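## Task

Put the scoop onto the table right next to the litter pan, with its hollow facing upward and touching nothing but the table. The pan must not be moved, and nothing may be knocked over.

## Robot and tools

Robot: two arms, left_arm and right_arm, each with a two-finger gripper and a wrist camera. Cameras: cam_head_left, cam_head_right, cam_high, cam_low, cam_left_wrist, cam_right_wrist (all 896x504).

Scene frame: origin at table-top height, halfway between the nominal arm bases; +z up, +x out over the table, +y toward left_arm. Measured bases: left_arm at (-0.013, +0.313, 0) m, right_arm at (0, -0.256, 0) m, both facing +x. Reported hand positions (metres) and quat_wxyz are in this frame and may be off by a few cm. Gripper axes: fingers point along its +z, close along its y; end_effector_position sits between the pads, ~1 cm behind the tips.

The 14-number row (used by execute_actions and move): one flat list for both arms, left_arm first: dx, dy, dz, rx, ry, rz, opening, then the same seven for right_arm. Every value lies in [-1, 1]. The first six are an offset, not a pose: they are expressed along that arm's own Hand target axes (the gripper's frame), measured from the Hand target held when the action or move began. Scale: 1.0 = 0.6 m for dx/dy/dz, 180 degrees for rx/ry/rz, which together form one rotation vector. Opening is absolute, not an offset: +1 fully open (0.094 m), -1 closed. Six zeros re-command the current Hand target; an arm you want to leave alone still needs its current opening resent, since 0 means half open.

execute_actions(actions, cameras): actions is a list of actions; each action is up to 15 rows, one per 1/30 s step, and a short action repeats its final row to fill 15 steps (0.5 s). All rows of one action count from the same start pose, but each new action starts from the updated Hand target, so repeating an offset keeps moving. Images come only if actions is empty or cameras names them (["all"] for all, [] for none). An empty actions list also reports the scene number.

move(target, speed, blend, opening_speed, grip_force, blocking, cameras): straight-line path from each Hand target toward the offset in target, either one 14-number row or a list of up to 15 rows, every row counted from the same starting Hand targets. speed: m/s, 0.002 to 2.9, default 0.25 (rotation up to twice that in rad/s), one value or one per row. blend: corner rounding in metres for row lists; 0 stops at each row. opening_speed: per second on the -1..+1 scale, at least 0.2; use it to close gently. grip_force: newtons per finger pad, 10 to 50, one value or one per arm; it persists, and lower values close slowly. blocking=false returns after ~0.5 s while the move continues. Moves are capped at 10 s, do not avoid obstacles, and a gripper can lag or overshoot, more when fast or near full reach. Do not route a path close past an arm's own base.

wait(seconds 0 to 10, cameras): lets time pass with commands held. stop(cameras): brakes a running move. zoom_image(camera, region [x0, y0, x1, y1] pixels, at most 504x504) enlarges part of the newest image of that camera. finished_scene(scene = current scene number) ends the scene for good; the scoop must stay in place with no robot help.

Results: end_effector_position and quat per arm; Hand target (the commanded pose after clipping; next offsets start here); Tool commands; Joint positions (last entry = measured opening in m); joint torques; grip_measured (opening on the -1..1 scale, reading a bit wide when empty, a bit narrower than a firmly held part); grip_effort_nm (gripper motor effort, negative = closing; not pad force); velocities, possibly noted as within noise. execute_actions also lists some per-step positions. move adds a move: line: done (within 10 mm and 2 degrees), off_target, moving, held or fault, plus limits such as paced (pose clipped) or held (steps withheld).

Control notes: commanded orientation is clipped to 40 degrees from the measured one per step, so large turns take several steps. Friction and load can leave a gripper a few cm short without any contact; a new command, even zeros, re-requests the target, or send the missing distance. An arm blocked by something keeps pressing until commanded back past its gripper. Release by commanding an opening well above grip_measured. Motors heat when holding loads, reaching far or pushing; MOTOR HOT appears near 75 °C, at 90 °C the arm folds up and idles, at 100 °C it goes limp.

Avoid: dropping the scoop from height or opening while it moves, hitting the table, pan or fixtures hard, pressing the two arms or grippers together (closing on the other arm's fingers counts), straining a wrist camera cable, faults, and anything leaving the table. A loose object may occasionally get nudged by the scene. Plan: lift slightly, carry the scoop beside the pan, rotate so the hollow faces up, lower slowly until it touches the table, open, retreat upward, then check the cameras.

Each tool is called after "Request:" as name([rows], argument=value, ...), one row to a line, values as JSON.

## Session

I'll start by looking at the scene.

Request:
execute_actions(actions=[], cameras=["all"])

Scene clock: 0.00 s.
left_arm: end_effector_position=(+0.2862, +0.3074, +0.2176) grip_measured=+1.000 grip_effort_nm=n/a end_effector_quat_wxyz=(+0.488, -0.196, +0.849, +0.054) | right_arm: end_effector_position=(+0.3321, -0.1491, +0.2470) grip_measured=+1.000 grip_effort_nm=n/a end_effector_quat_wxyz=(+0.419, -0.063, +0.889, +0.175)
Joint positions: left_arm=[-0.349 0.911 0.779 -0.535 -0.579 -0.522 0.094] | right_arm=[0.195 1.103 1.026 -0.568 -0.218 0.163 0.094]
Joint velocities: within noise
Joint torques (N m): no reading
Heat: left arm: 34 °C; right arm: 38 °C.
Hand target: left_arm +0.2872, +0.3087, +0.2264; +0.499, -0.200, +0.842, +0.052 | right_arm +0.3345, -0.1483, +0.2616; +0.439, -0.067, +0.878, +0.177
Tool commands: left_gripper/opening=+1.0 right_gripper/opening=+1.0

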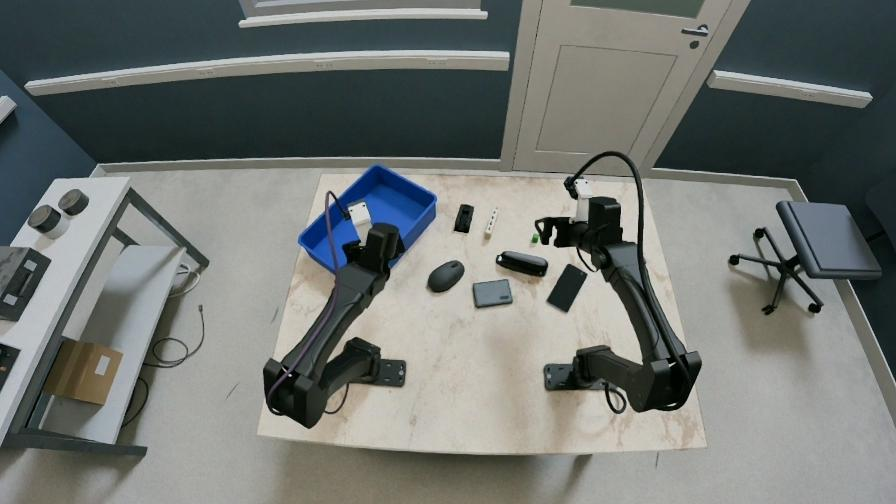

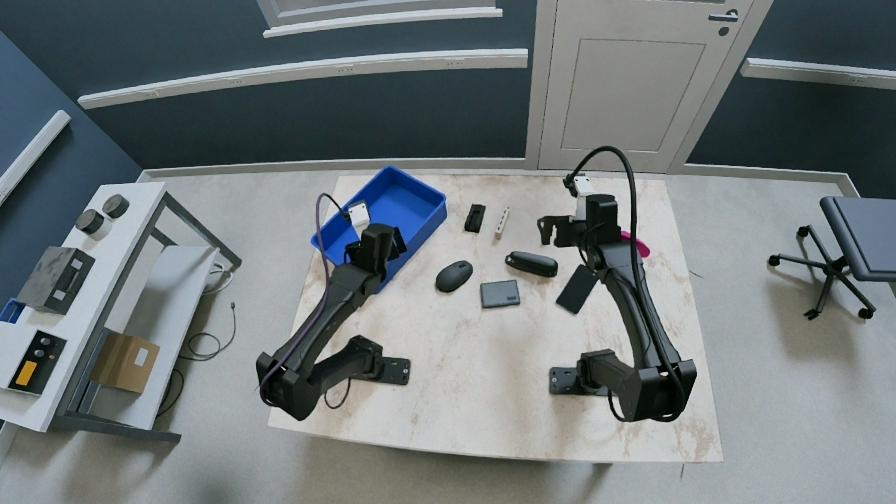

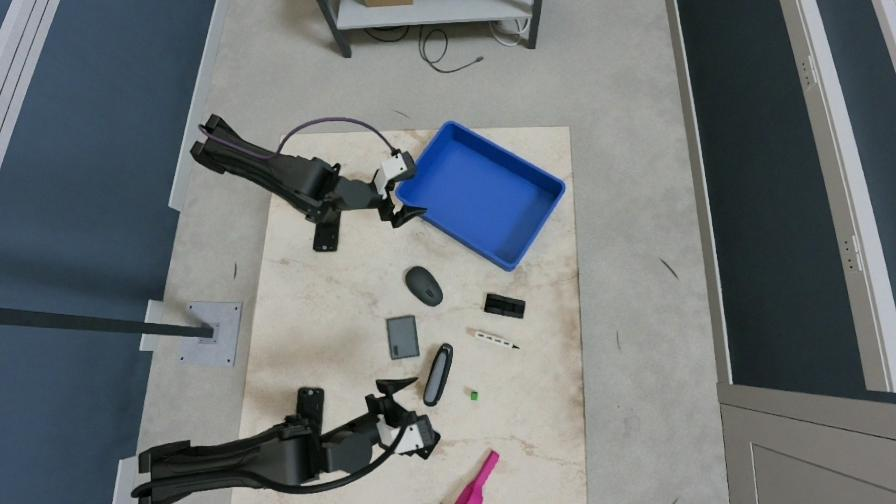

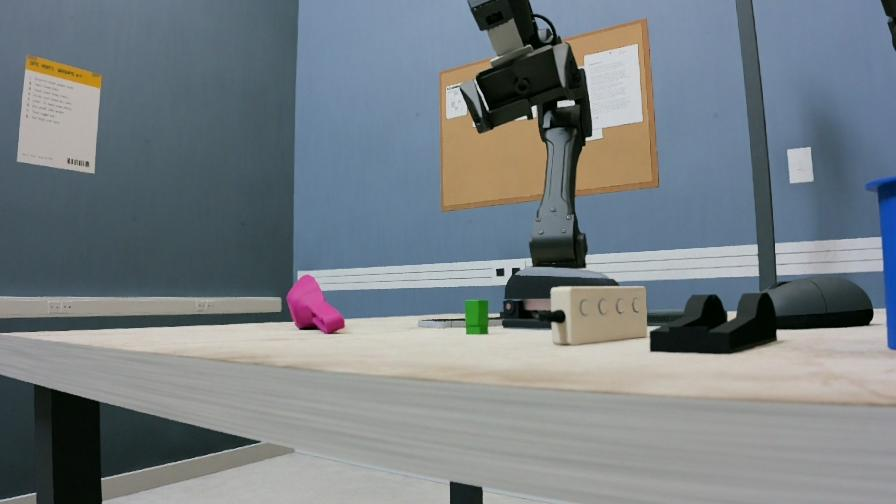

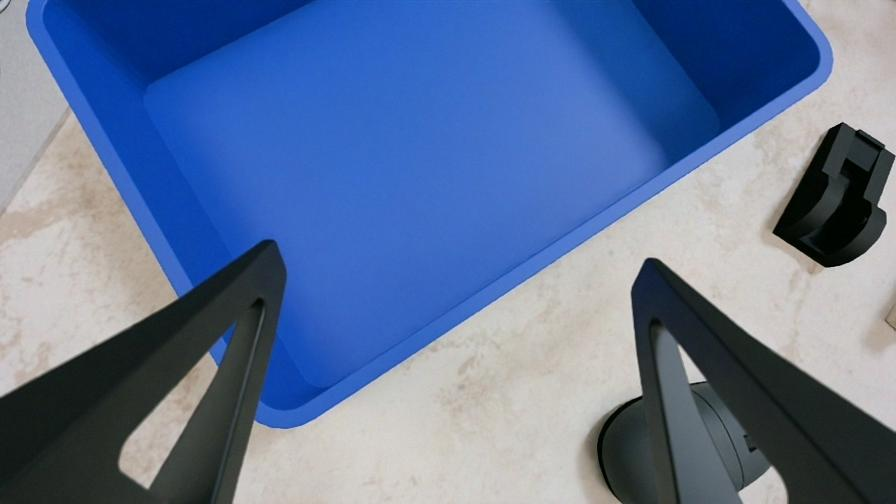

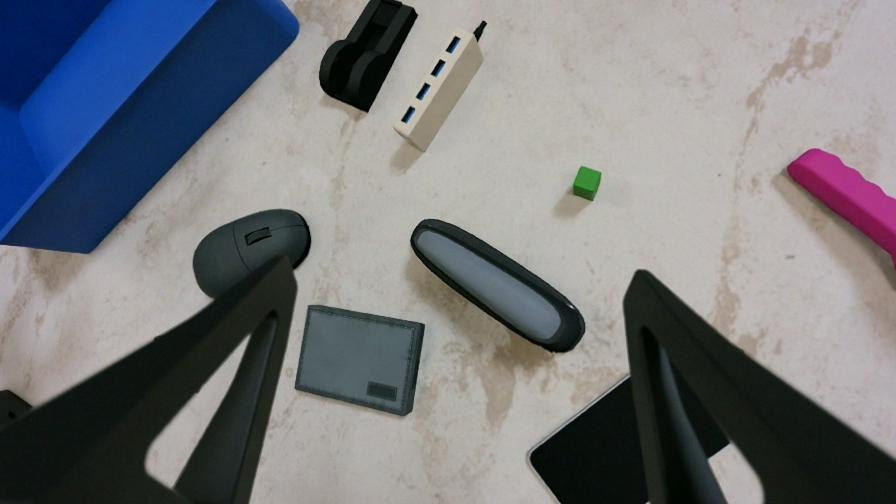

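Request:
zoom_image(camera="cam_high", region=[380, 330, 600, 504])

Request:
zoom_image(camera="cam_low", region=[250, 240, 400, 350])

Request:
zoom_image(camera="cam_head_right", region=[500, 140, 720, 340])

Scaled by 2.291.

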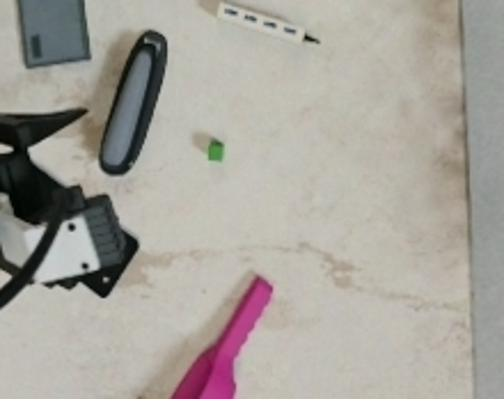

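Scaled by 3.360.

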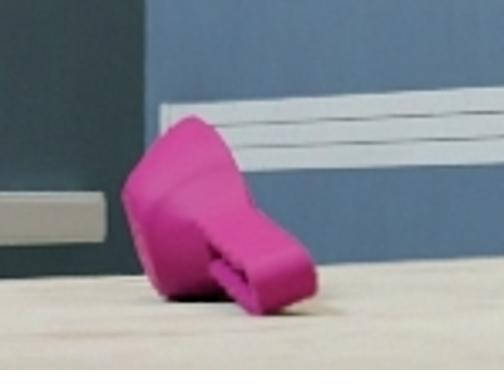

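Scaled by 2.291.

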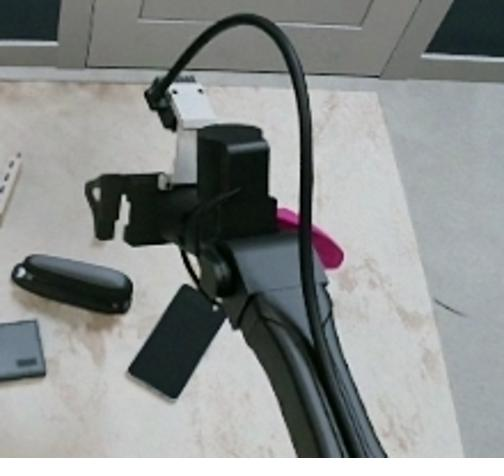

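Request:
move(target=[0, 0, 0, 0, 0, 0, 1, -0.156, -0.4896, -0.1147, 0.229, -0.0016, 0.0772, 1], speed=0.2, cameras=["cam_right_wrist", "cam_head_right", "cam_high"])

Scene clock: 74.63 s.
left_arm: end_effector_position=(+0.2862, +0.3074, +0.2176) grip_measured=+1.000 grip_effort_nm=0.00 end_effector_quat_wxyz=(+0.488, -0.196, +0.849, +0.054) | right_arm: end_effector_position=(+0.4148, -0.4448, +0.2869) grip_measured=+1.000 grip_effort_nm=-0.01 end_effector_quat_wxyz=(+0.398, +0.199, +0.892, -0.084)
Joint positions: left_arm=[-0.349 0.911 0.779 -0.535 -0.579 -0.522 0.094] | right_arm=[-0.431 1.602 1.652 -0.783 -0.004 0.009 0.094]
Joint torques (N m): left_arm=[-0.1 -2.65 8.05 1.51 -0.35 0.02] | right_arm=[-0.34 -6.38 9.84 1.72 0.09 -0.11]
Heat: left arm: 36 °C; right arm: 41 °C.
Hand target: left_arm +0.2872, +0.3087, +0.2264; +0.499, -0.200, +0.842, +0.052 | right_arm +0.4200, -0.4500, +0.2996; +0.412, +0.197, +0.885, -0.091
Off the commanded pose: left_arm 0.009 m, 2 deg | right_arm 0.015 m, 2 deg.
move: off_target (right_arm)
Images, in order (width x height): cam_head_right 896x504, cam_high 896x504, cam_right_wrist 896x504.

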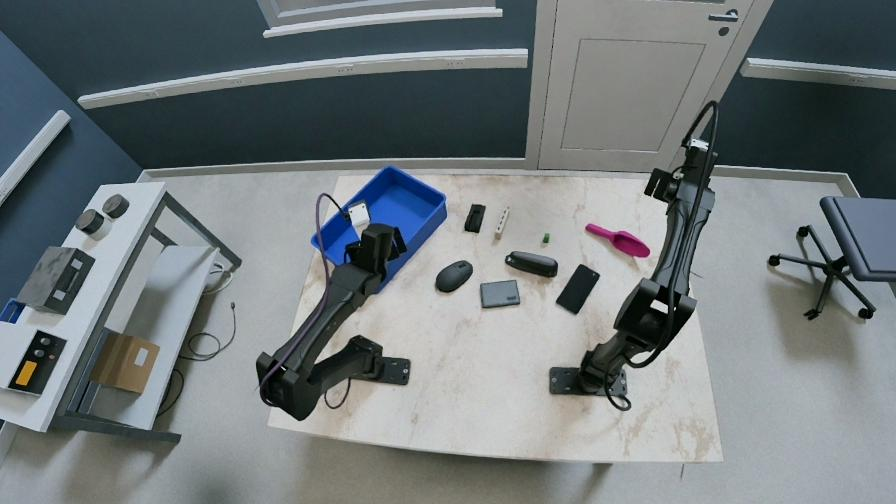

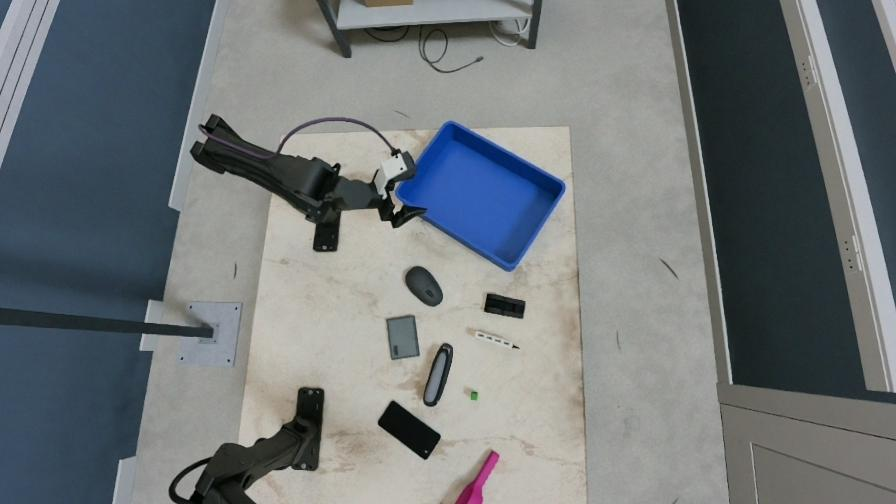

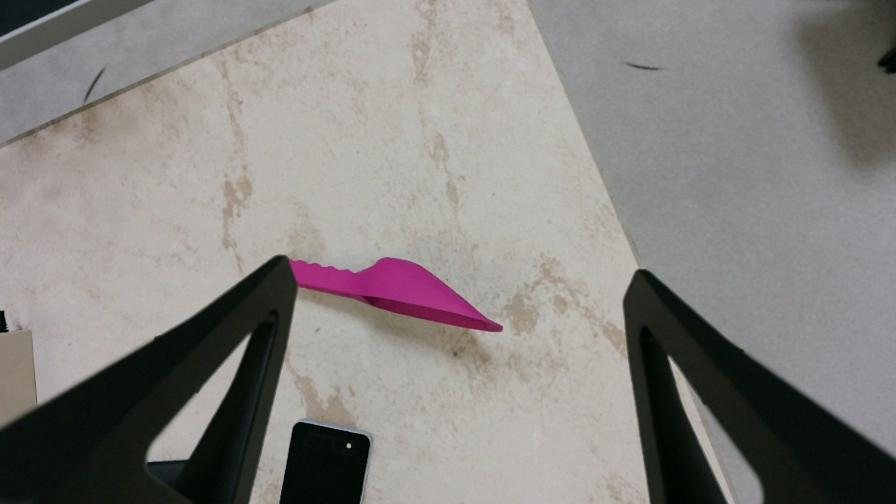

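Request:
zoom_image(camera="cam_head_right", region=[560, 200, 680, 280])

Request:
zoom_image(camera="cam_right_wrist", region=[260, 220, 540, 380])

Scaled by 4.200.

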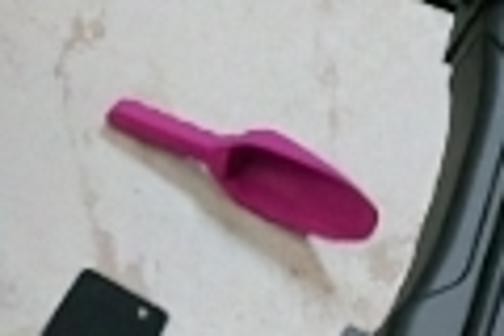

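Scaled by 1.800.

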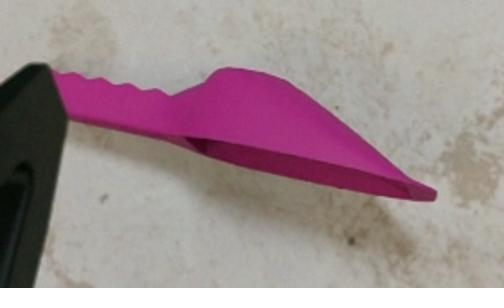

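Request:
move(target=[0, 0, 0, 0, 0, 0, 1, 0.1517, 0.1843, -0.129, 0, 0, 0, 1], speed=0.2, cameras=["cam_right_wrist", "cam_high"])

Scene clock: 262.30 s.
left_arm: end_effector_position=(+0.2862, +0.3074, +0.2176) grip_measured=+1.000 grip_effort_nm=0.00 end_effector_quat_wxyz=(+0.488, -0.196, +0.849, +0.054) | right_arm: end_effector_position=(+0.3634, -0.2990, +0.2683) grip_measured=+1.000 grip_effort_nm=0.00 end_effector_quat_wxyz=(+0.395, +0.190, +0.894, -0.092)
Joint positions: left_arm=[-0.349 0.911 0.779 -0.535 -0.579 -0.522 0.094] | right_arm=[0.051 1.304 1.33 -0.823 0.356 0.323 0.094]
Joint torques (N m): left_arm=[-0.06 -2.62 7.99 1.52 -0.35 0] | right_arm=[0.42 -7.04 6.78 1.59 0.3 0.05]
Heat: left arm: 38 °C; right arm: 43 °C.
Hand target: left_arm +0.2872, +0.3087, +0.2264; +0.499, -0.200, +0.842, +0.052 | right_arm +0.3600, -0.3001, +0.2799; +0.412, +0.197, +0.885, -0.092
Off the commanded pose: left_arm 0.009 m, 2 deg | right_arm 0.012 m, 2 deg.
move: off_target (right_arm)
Images, in order (width x height): cam_high 896x504, cam_right_wrist 896x504.

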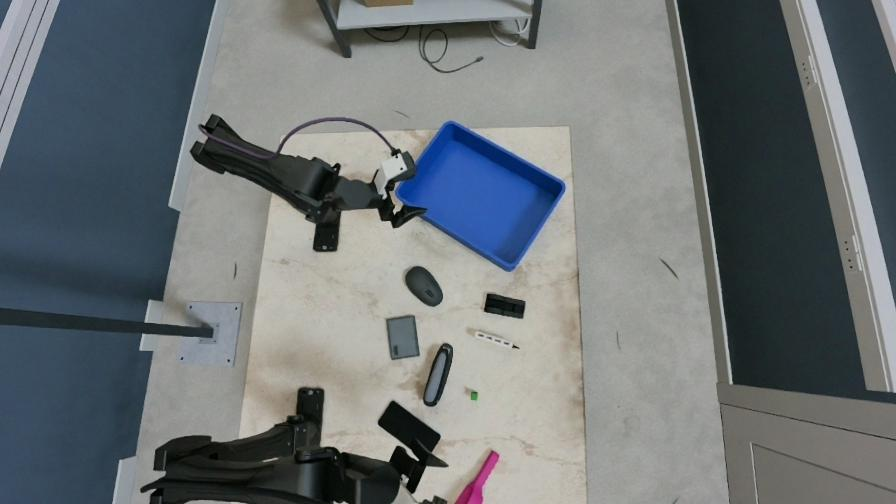

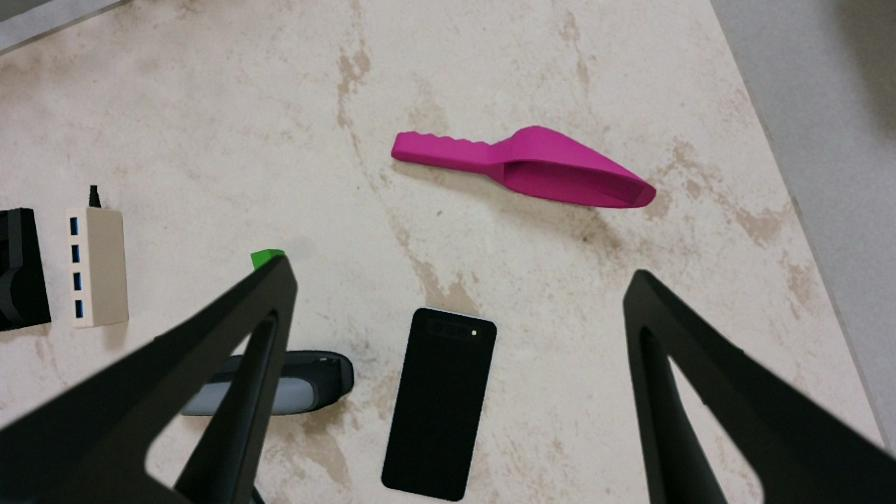

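Request:
zoom_image(camera="cam_right_wrist", region=[370, 100, 690, 230])

Request:
zoom_image(camera="cam_high", region=[380, 110, 600, 290])

Scaled by 1.575.

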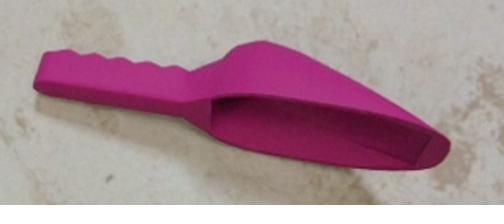

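Scaled by 2.291.

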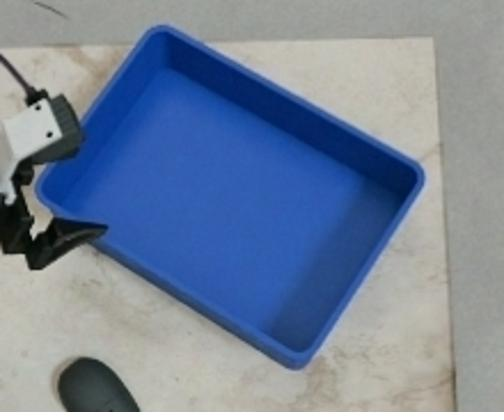

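Request:
execute_actions(actions=[], cameras=["cam_low", "cam_head_right", "cam_left_wrist"])

Request:
zoom_image(camera="cam_low", region=[200, 60, 460, 360])

Request:
zoom_image(camera="cam_head_right", region=[540, 140, 720, 320])

Scene clock: 350.73 s.
left_arm: end_effector_position=(+0.2862, +0.3074, +0.2176) grip_measured=+1.000 grip_effort_nm=0.00 end_effector_quat_wxyz=(+0.488, -0.196, +0.849, +0.054) | right_arm: end_effector_position=(+0.3634, -0.2991, +0.2683) grip_measured=+1.000 grip_effort_nm=0.00 end_effector_quat_wxyz=(+0.395, +0.190, +0.894, -0.092)
Joint positions: left_arm=[-0.349 0.911 0.779 -0.535 -0.579 -0.522 0.094] | right_arm=[0.051 1.304 1.33 -0.823 0.356 0.324 0.094]
Joint velocities: within noise
Joint torques (N m): left_arm=[-0.06 -2.63 7.91 1.5 -0.35 0] | right_arm=[0.43 -7.01 6.79 1.59 0.33 0.07]
Heat: left arm: 39 °C; right arm: 41 °C.
Hand target: left_arm +0.2872, +0.3087, +0.2264; +0.499, -0.200, +0.842, +0.052 | right_arm +0.3600, -0.3000, +0.2799; +0.412, +0.197, +0.885, -0.092
Tool commands: left_gripper/opening=+1.0 right_gripper/opening=+1.0
Off the commanded pose: left_arm 0.009 m, 2 deg | right_arm 0.012 m, 2 deg.
Images, in order (width x height): cam_head_right 896x504, cam_low 896x504, cam_left_wrist 896x504.

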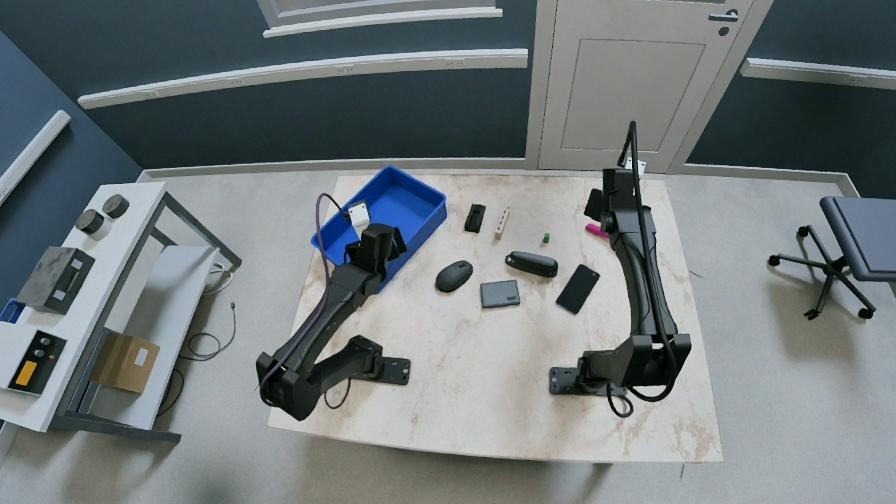

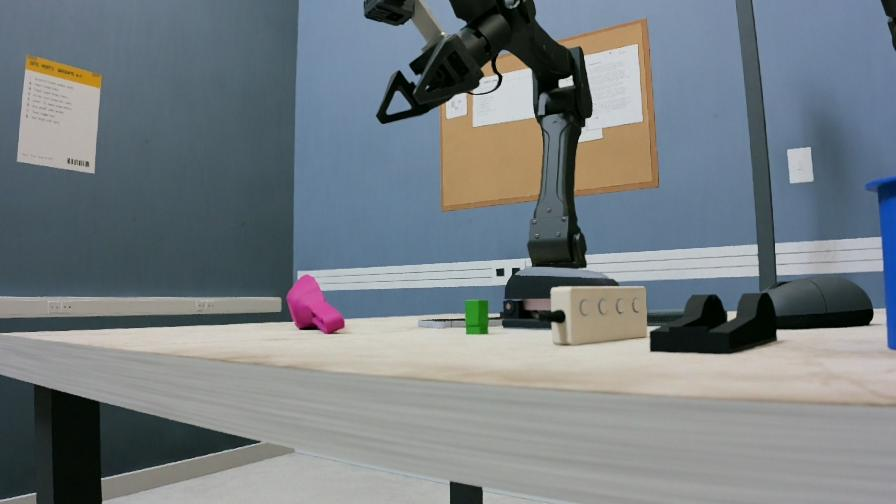

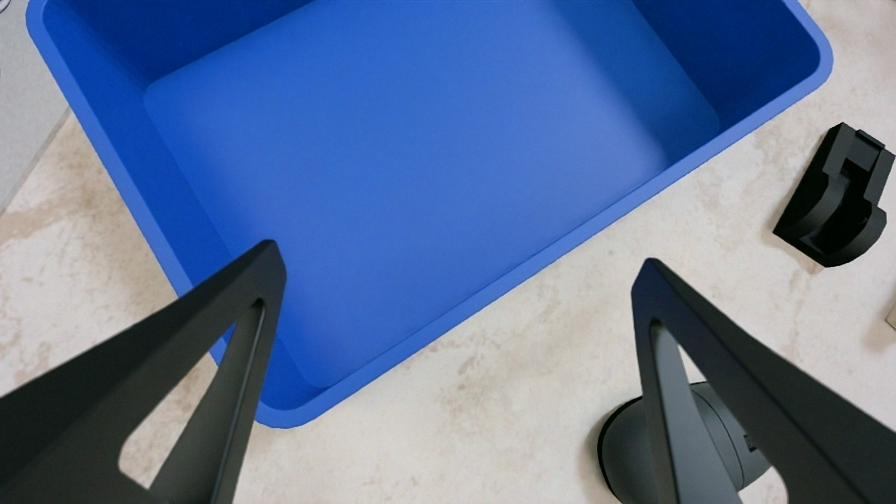

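Scaled by 1.680.

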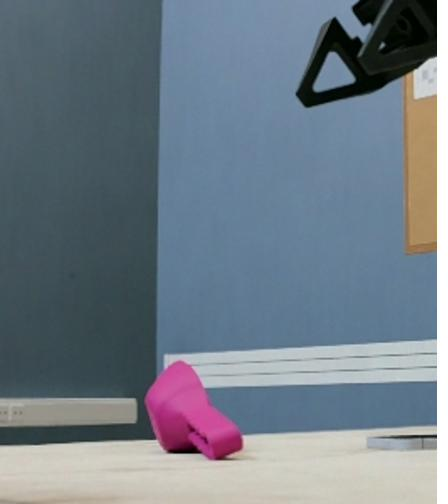

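Scaled by 2.800.

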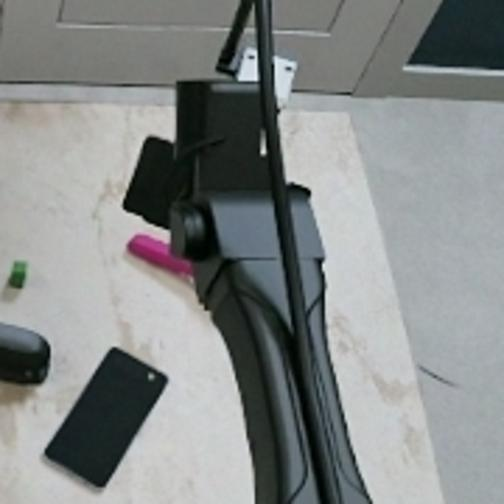

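Request:
zoom_image(camera="cam_low", region=[280, 268, 352, 340])

Scaled by 7.000.

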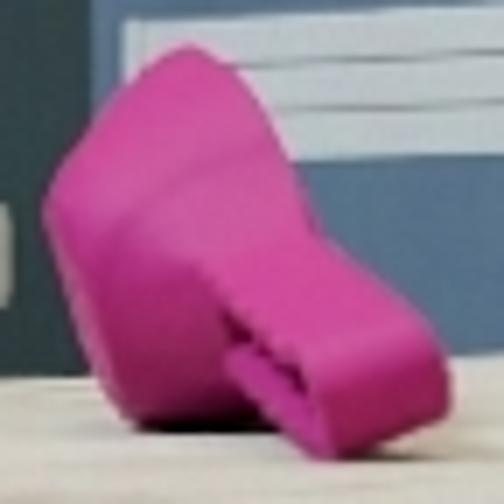

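Request:
zoom_image(camera="cam_head_right", region=[300, 180, 460, 300])

Request:
zoom_image(camera="cam_low", region=[350, 0, 600, 140])

Scaled by 3.150.

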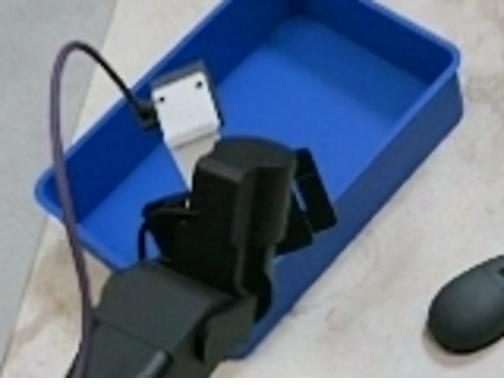

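Scaled by 2.016.

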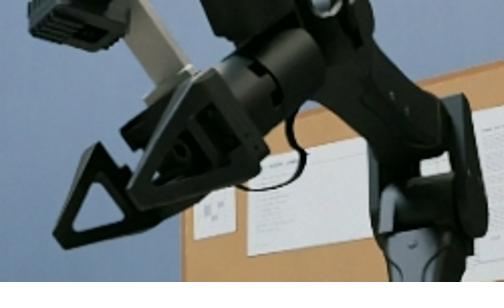

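Request:
move(target=[-0.14, 0.2543, -0.1292, 0, 0, 0, 1, 0.062, 0.009, 0.211, -0.1956, 0.2283, -0.4196, 1], speed=0.25, cameras=["cam_right_wrist", "cam_high", "cam_low"])

Scene clock: 814.90 s.
left_arm: end_effector_position=(+0.1997, +0.4507, +0.3070) grip_measured=+1.000 grip_effort_nm=0.00 end_effector_quat_wxyz=(+0.487, -0.210, +0.847, +0.048) | right_arm: end_effector_position=(+0.4230, -0.3297, +0.1682) grip_measured=+1.000 grip_effort_nm=-0.01 end_effector_quat_wxyz=(+0.035, -0.462, +0.886, -0.029)
Joint positions: left_arm=[0.903 0.811 1.122 -0.934 0.466 0.167 0.094] | right_arm=[-0.174 2.166 2.25 -1.564 0.004 -1.135 0.094]
Joint torques (N m): left_arm=[0.79 0.01 9.36 1.47 0.34 0.08] | right_arm=[0.88 -9.52 8.31 0.39 -0.05 -0.12]
Heat: left arm: 40 °C; right arm: 41 °C.
Hand target: left_arm +0.1998, +0.4498, +0.3203; +0.499, -0.200, +0.842, +0.053 | right_arm +0.4284, -0.3260, +0.1697; +0.000, -0.470, +0.883, +0.000
Off the commanded pose: left_arm 0.013 m, 2 deg | right_arm 0.007 m, 5 deg.
joint sent to its limit (right arm) — joint 4 (wrist pitch), lower limit. The joint targets are off in orientation, not in position.
move: off_target (left_arm, right_arm)
Images, in order (width x height): cam_high 896x504, cam_low 896x504, cam_right_wrist 896x504.

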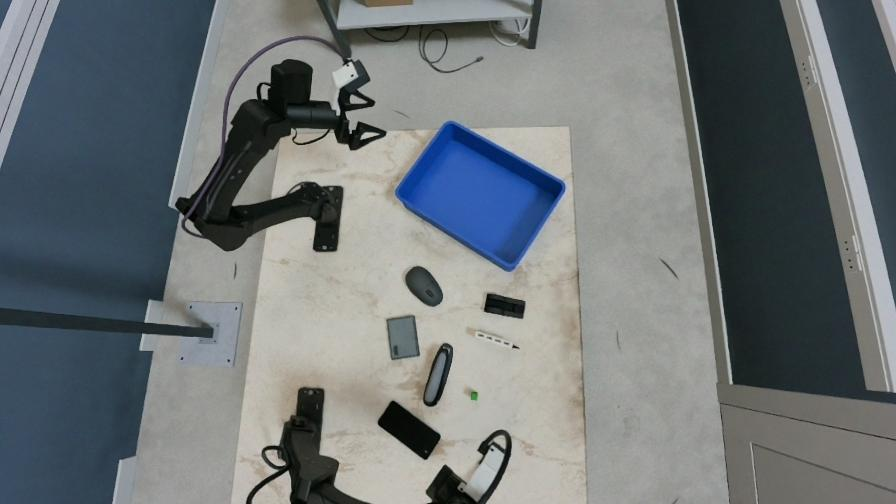

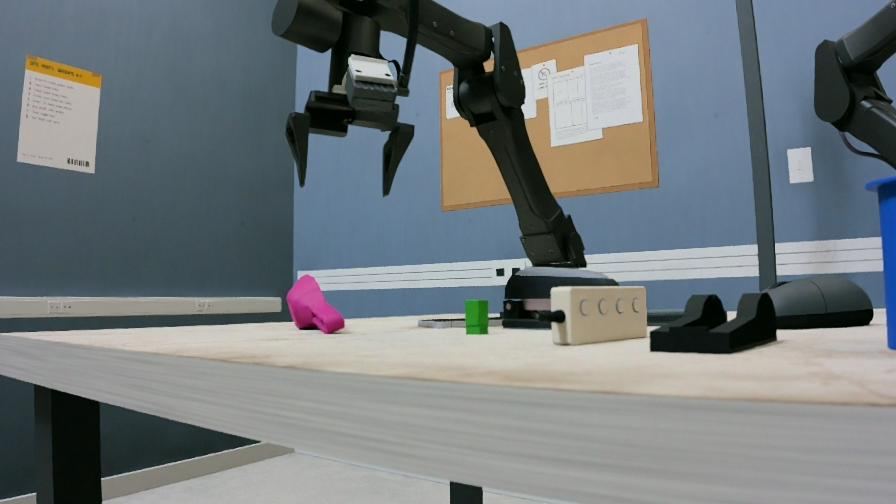

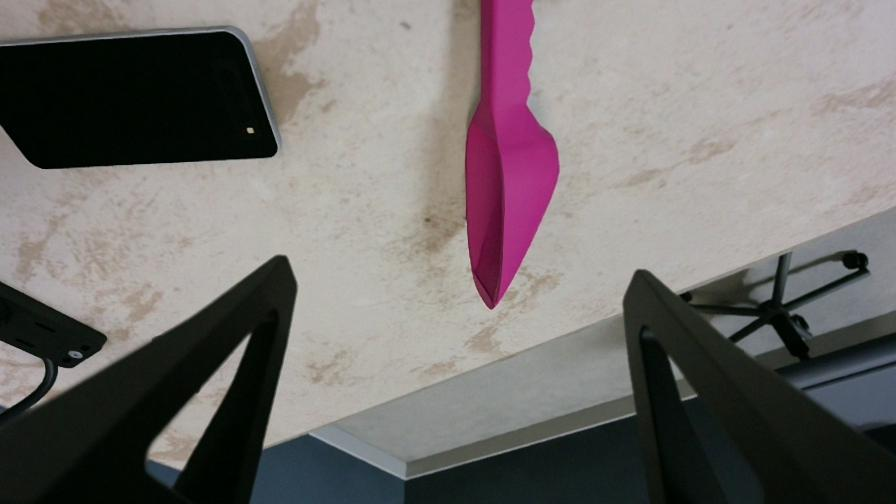

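Request:
execute_actions(actions=[], cameras=["cam_right_wrist", "cam_high"])

Scene clock: 893.33 s.
left_arm: end_effector_position=(+0.1997, +0.4506, +0.3071) grip_measured=+1.000 grip_effort_nm=0.00 end_effector_quat_wxyz=(+0.487, -0.210, +0.847, +0.048) | right_arm: end_effector_position=(+0.4230, -0.3298, +0.1683) grip_measured=+1.000 grip_effort_nm=-0.01 end_effector_quat_wxyz=(+0.035, -0.462, +0.886, -0.030)
Joint positions: left_arm=[0.903 0.811 1.122 -0.934 0.466 0.167 0.094] | right_arm=[-0.174 2.165 2.25 -1.564 0.005 -1.136 0.094]
Joint velocities: within noise
Joint torques (N m): left_arm=[0.76 0.01 9.35 1.49 0.32 0.11] | right_arm=[0.87 -9.54 8.36 0.39 -0.05 -0.1]
Heat: left arm: 40 °C; right arm: 41 °C.
Hand target: left_arm +0.1998, +0.4498, +0.3203; +0.499, -0.200, +0.842, +0.052 | right_arm +0.4284, -0.3260, +0.1699; +0.000, -0.470, +0.883, +0.000
Tool commands: left_gripper/opening=+1.0 right_gripper/opening=+1.0
Off the commanded pose: left_arm 0.013 m, 2 deg | right_arm 0.007 m, 5 deg.
Images, in order (width x height): cam_high 896x504, cam_right_wrist 896x504.

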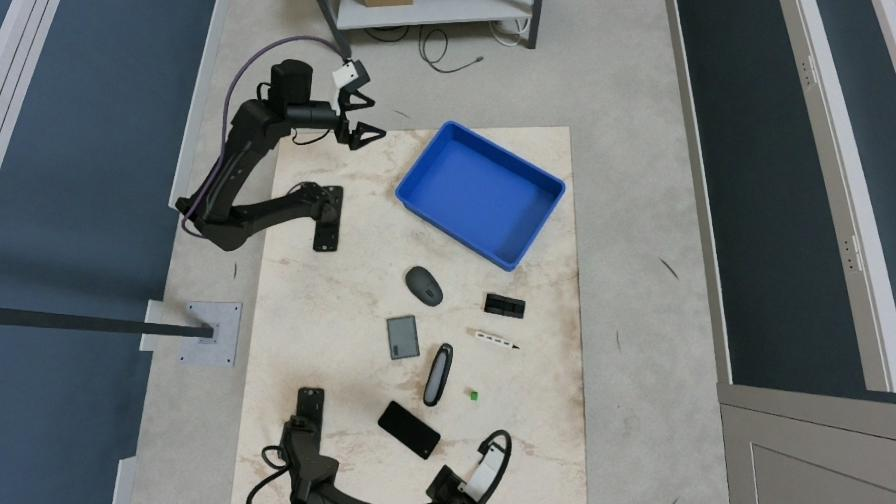

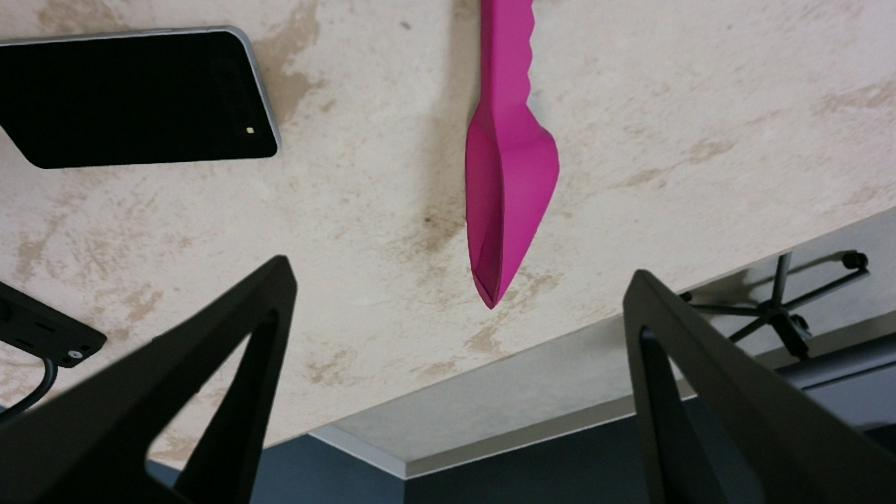

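Request:
move(target=[0,0,0,0,0,0,1,0.0007,-0.0378,0.0998,0,0,0,1], speed=0.1, cameras=["cam_right_wrist"])

Scene clock: 918.10 s.
left_arm: end_effector_position=(+0.1997, +0.4505, +0.3070) grip_measured=+1.000 grip_effort_nm=0.00 end_effector_quat_wxyz=(+0.487, -0.210, +0.847, +0.047) | right_arm: end_effector_position=(+0.4415, -0.3351, +0.1101) grip_measured=+1.000 grip_effort_nm=-0.01 end_effector_quat_wxyz=(-0.007, -0.470, +0.883, +0.002)
Joint positions: left_arm=[0.903 0.811 1.122 -0.935 0.466 0.167 0.094] | right_arm=[-0.178 2.352 2.33 -1.562 0.005 -1.156 0.094]
Joint torques (N m): left_arm=[0.84 0.01 9.37 1.47 0.31 0.11] | right_arm=[-0.9 -10.88 8.14 0.29 -0.05 -0.13]
Heat: left arm: 40 °C; right arm: 41 °C.
Hand target: left_arm +0.1998, +0.4498, +0.3203; +0.499, -0.200, +0.842, +0.052 | right_arm +0.4470, -0.3389, +0.1100; +0.000, -0.470, +0.883, +0.000
Off the commanded pose: left_arm 0.013 m, 2 deg | right_arm 0.007 m, 1 deg.
move: off_target (left_arm)
Images, in order (width x height): cam_right_wrist 896x504.

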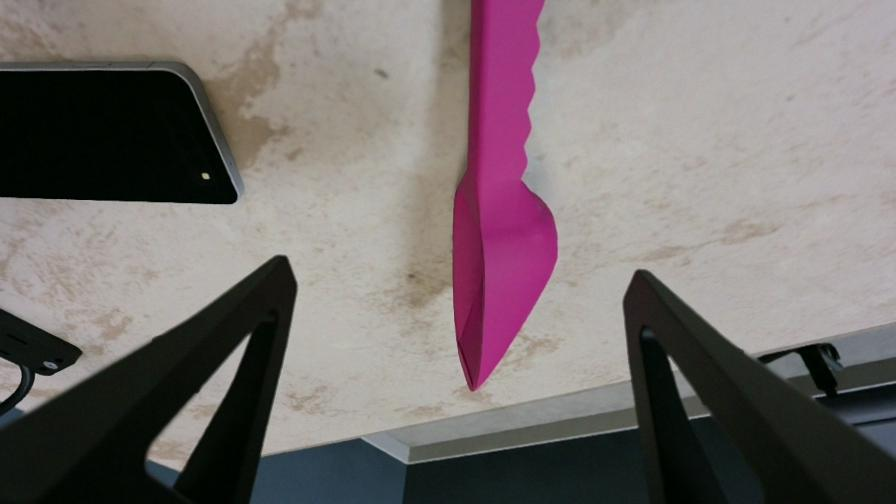

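Request:
move(target=[0,0,0,0,0,0,1,0,-0.0273,0.0583,0,0,0,1], speed=0.08, cameras=["cam_right_wrist", "cam_low", "cam_head_right"])

Scene clock: 944.77 s.
left_arm: end_effector_position=(+0.1997, +0.4505, +0.3070) grip_measured=+1.000 grip_effort_nm=0.00 end_effector_quat_wxyz=(+0.487, -0.210, +0.847, +0.047) | right_arm: end_effector_position=(+0.4581, -0.3456, +0.0822) grip_measured=+1.000 grip_effort_nm=-0.01 end_effector_quat_wxyz=(+0.000, -0.469, +0.883, -0.003)
Joint positions: left_arm=[0.903 0.811 1.122 -0.935 0.466 0.167 0.094] | right_arm=[-0.194 2.413 2.326 -1.48 0.006 -1.17 0.094]
Joint torques (N m): left_arm=[0.77 0.03 9.33 1.5 0.33 0.11] | right_arm=[-0.61 -11.28 6.08 0.45 -0.05 -0.12]
Heat: left arm: 40 °C; right arm: 42 °C.
Hand target: left_arm +0.1998, +0.4498, +0.3203; +0.499, -0.200, +0.842, +0.052 | right_arm +0.4606, -0.3480, +0.0749; +0.000, -0.470, +0.883, +0.000
Off the commanded pose: left_arm 0.013 m, 2 deg | right_arm 0.008 m, 0 deg.
move: off_target (left_arm)
Images, in order (width x height): cam_head_right 896x504, cam_low 896x504, cam_right_wrist 896x504.

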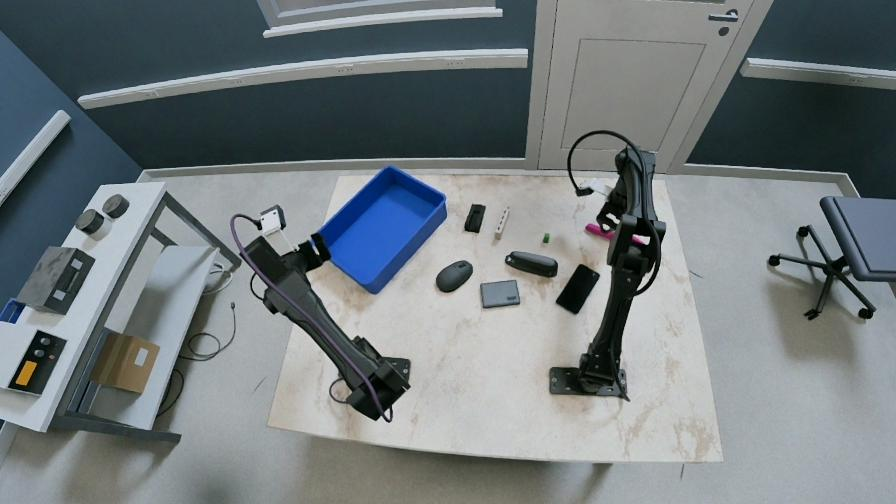

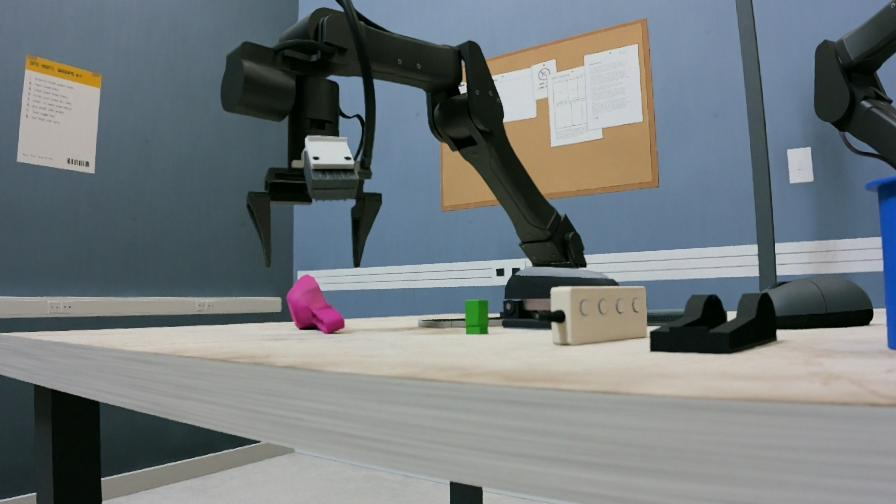

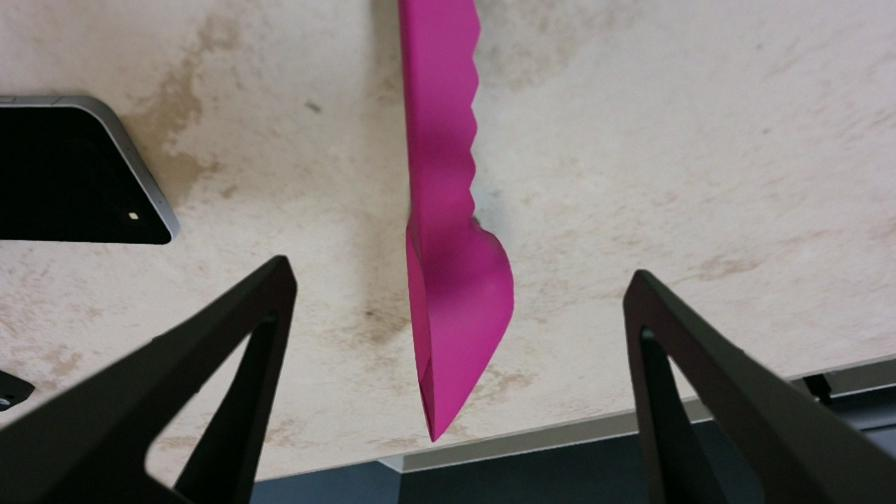

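Request:
move(target=[0,0,0,0,0,0,1,0,0.009,0.05,0,0,0,1], speed=0.06, cameras=["cam_right_wrist", "cam_low"])

Scene clock: 975.60 s.
left_arm: end_effector_position=(+0.1997, +0.4505, +0.3070) grip_measured=+1.000 grip_effort_nm=-0.01 end_effector_quat_wxyz=(+0.487, -0.210, +0.847, +0.047) | right_arm: end_effector_position=(+0.4516, -0.3443, +0.0350) grip_measured=+1.000 grip_effort_nm=-0.01 end_effector_quat_wxyz=(-0.015, -0.469, +0.883, +0.008)
Joint positions: left_arm=[0.903 0.811 1.122 -0.935 0.466 0.167 0.094] | right_arm=[-0.194 2.413 2.138 -1.329 0.006 -1.17 0.094]
Joint torques (N m): left_arm=[0.8 0.02 9.28 1.47 0.33 0.12] | right_arm=[-0.18 -14.87 5.74 0.37 -0.06 -0.08]
Heat: left arm: 40 °C; right arm: 41 °C.
Hand target: left_arm +0.1998, +0.4498, +0.3203; +0.499, -0.200, +0.842, +0.052 | right_arm +0.4561, -0.3450, +0.0449; +0.000, -0.470, +0.883, +0.000
Off the commanded pose: left_arm 0.013 m, 2 deg | right_arm 0.011 m, 2 deg.
move: off_target (left_arm, right_arm)
Images, in order (width x height): cam_low 896x504, cam_right_wrist 896x504.

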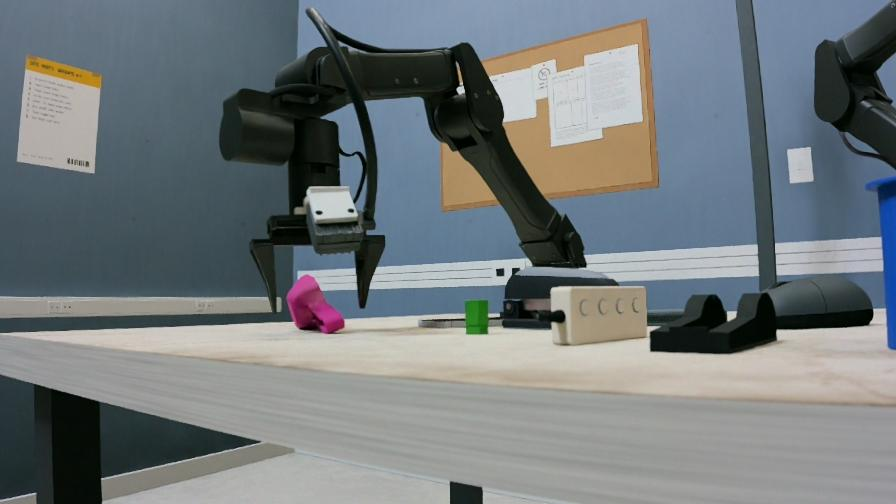

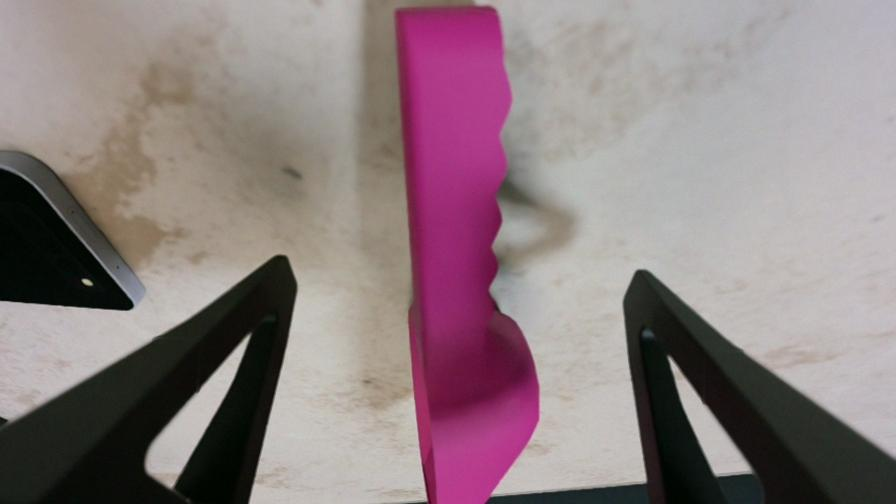

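Request:
move(target=[0,0,0,0,0,0,1,-0.0167,0.001,0.025,0,0,0,1], speed=0.05, cameras=["cam_right_wrist", "cam_low"])

Scene clock: 996.87 s.
left_arm: end_effector_position=(+0.1997, +0.4505, +0.3070) grip_measured=+1.000 grip_effort_nm=0.00 end_effector_quat_wxyz=(+0.487, -0.210, +0.847, +0.047) | right_arm: end_effector_position=(+0.4580, -0.3400, +0.0299) grip_measured=+1.000 grip_effort_nm=-0.01 end_effector_quat_wxyz=(-0.006, -0.470, +0.883, +0.001)
Joint positions: left_arm=[0.903 0.811 1.122 -0.935 0.466 0.167 0.094] | right_arm=[-0.182 2.413 2.118 -1.287 0.006 -1.16 0.094]
Joint torques (N m): left_arm=[0.83 0.02 9.31 1.47 0.33 0.1] | right_arm=[0.65 -13.03 5.68 0.43 -0.05 0.02]
Heat: left arm: 40 °C; right arm: 43 °C.
Hand target: left_arm +0.1998, +0.4498, +0.3203; +0.499, -0.200, +0.842, +0.052 | right_arm +0.4612, -0.3364, +0.0299; +0.000, -0.470, +0.883, +0.000
Off the commanded pose: left_arm 0.013 m, 2 deg | right_arm 0.005 m, 1 deg.
move: off_target (left_arm)
Images, in order (width x height): cam_low 896x504, cam_right_wrist 896x504.

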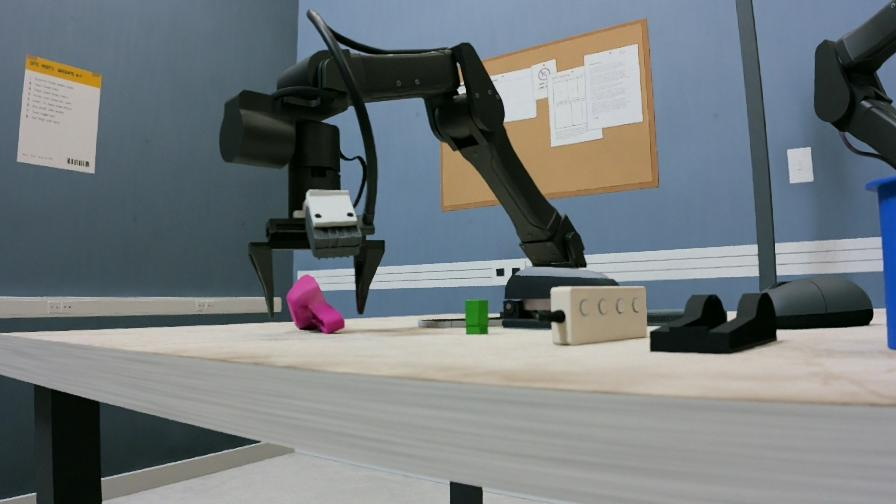

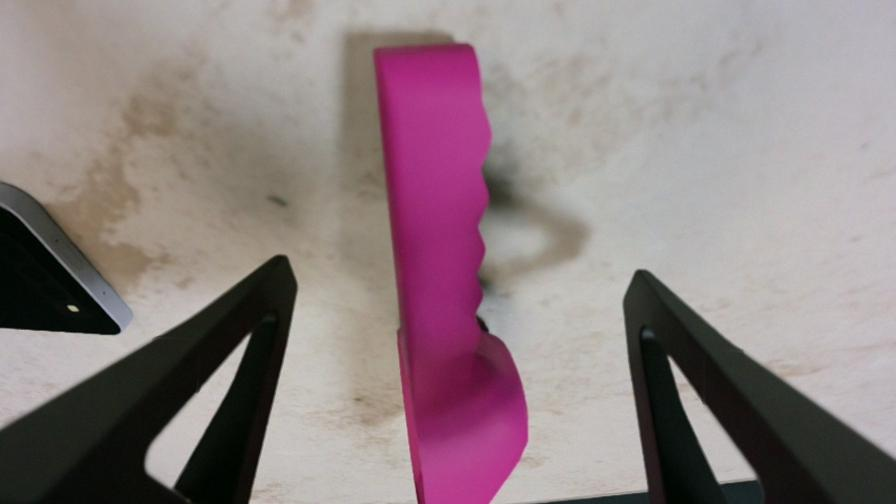

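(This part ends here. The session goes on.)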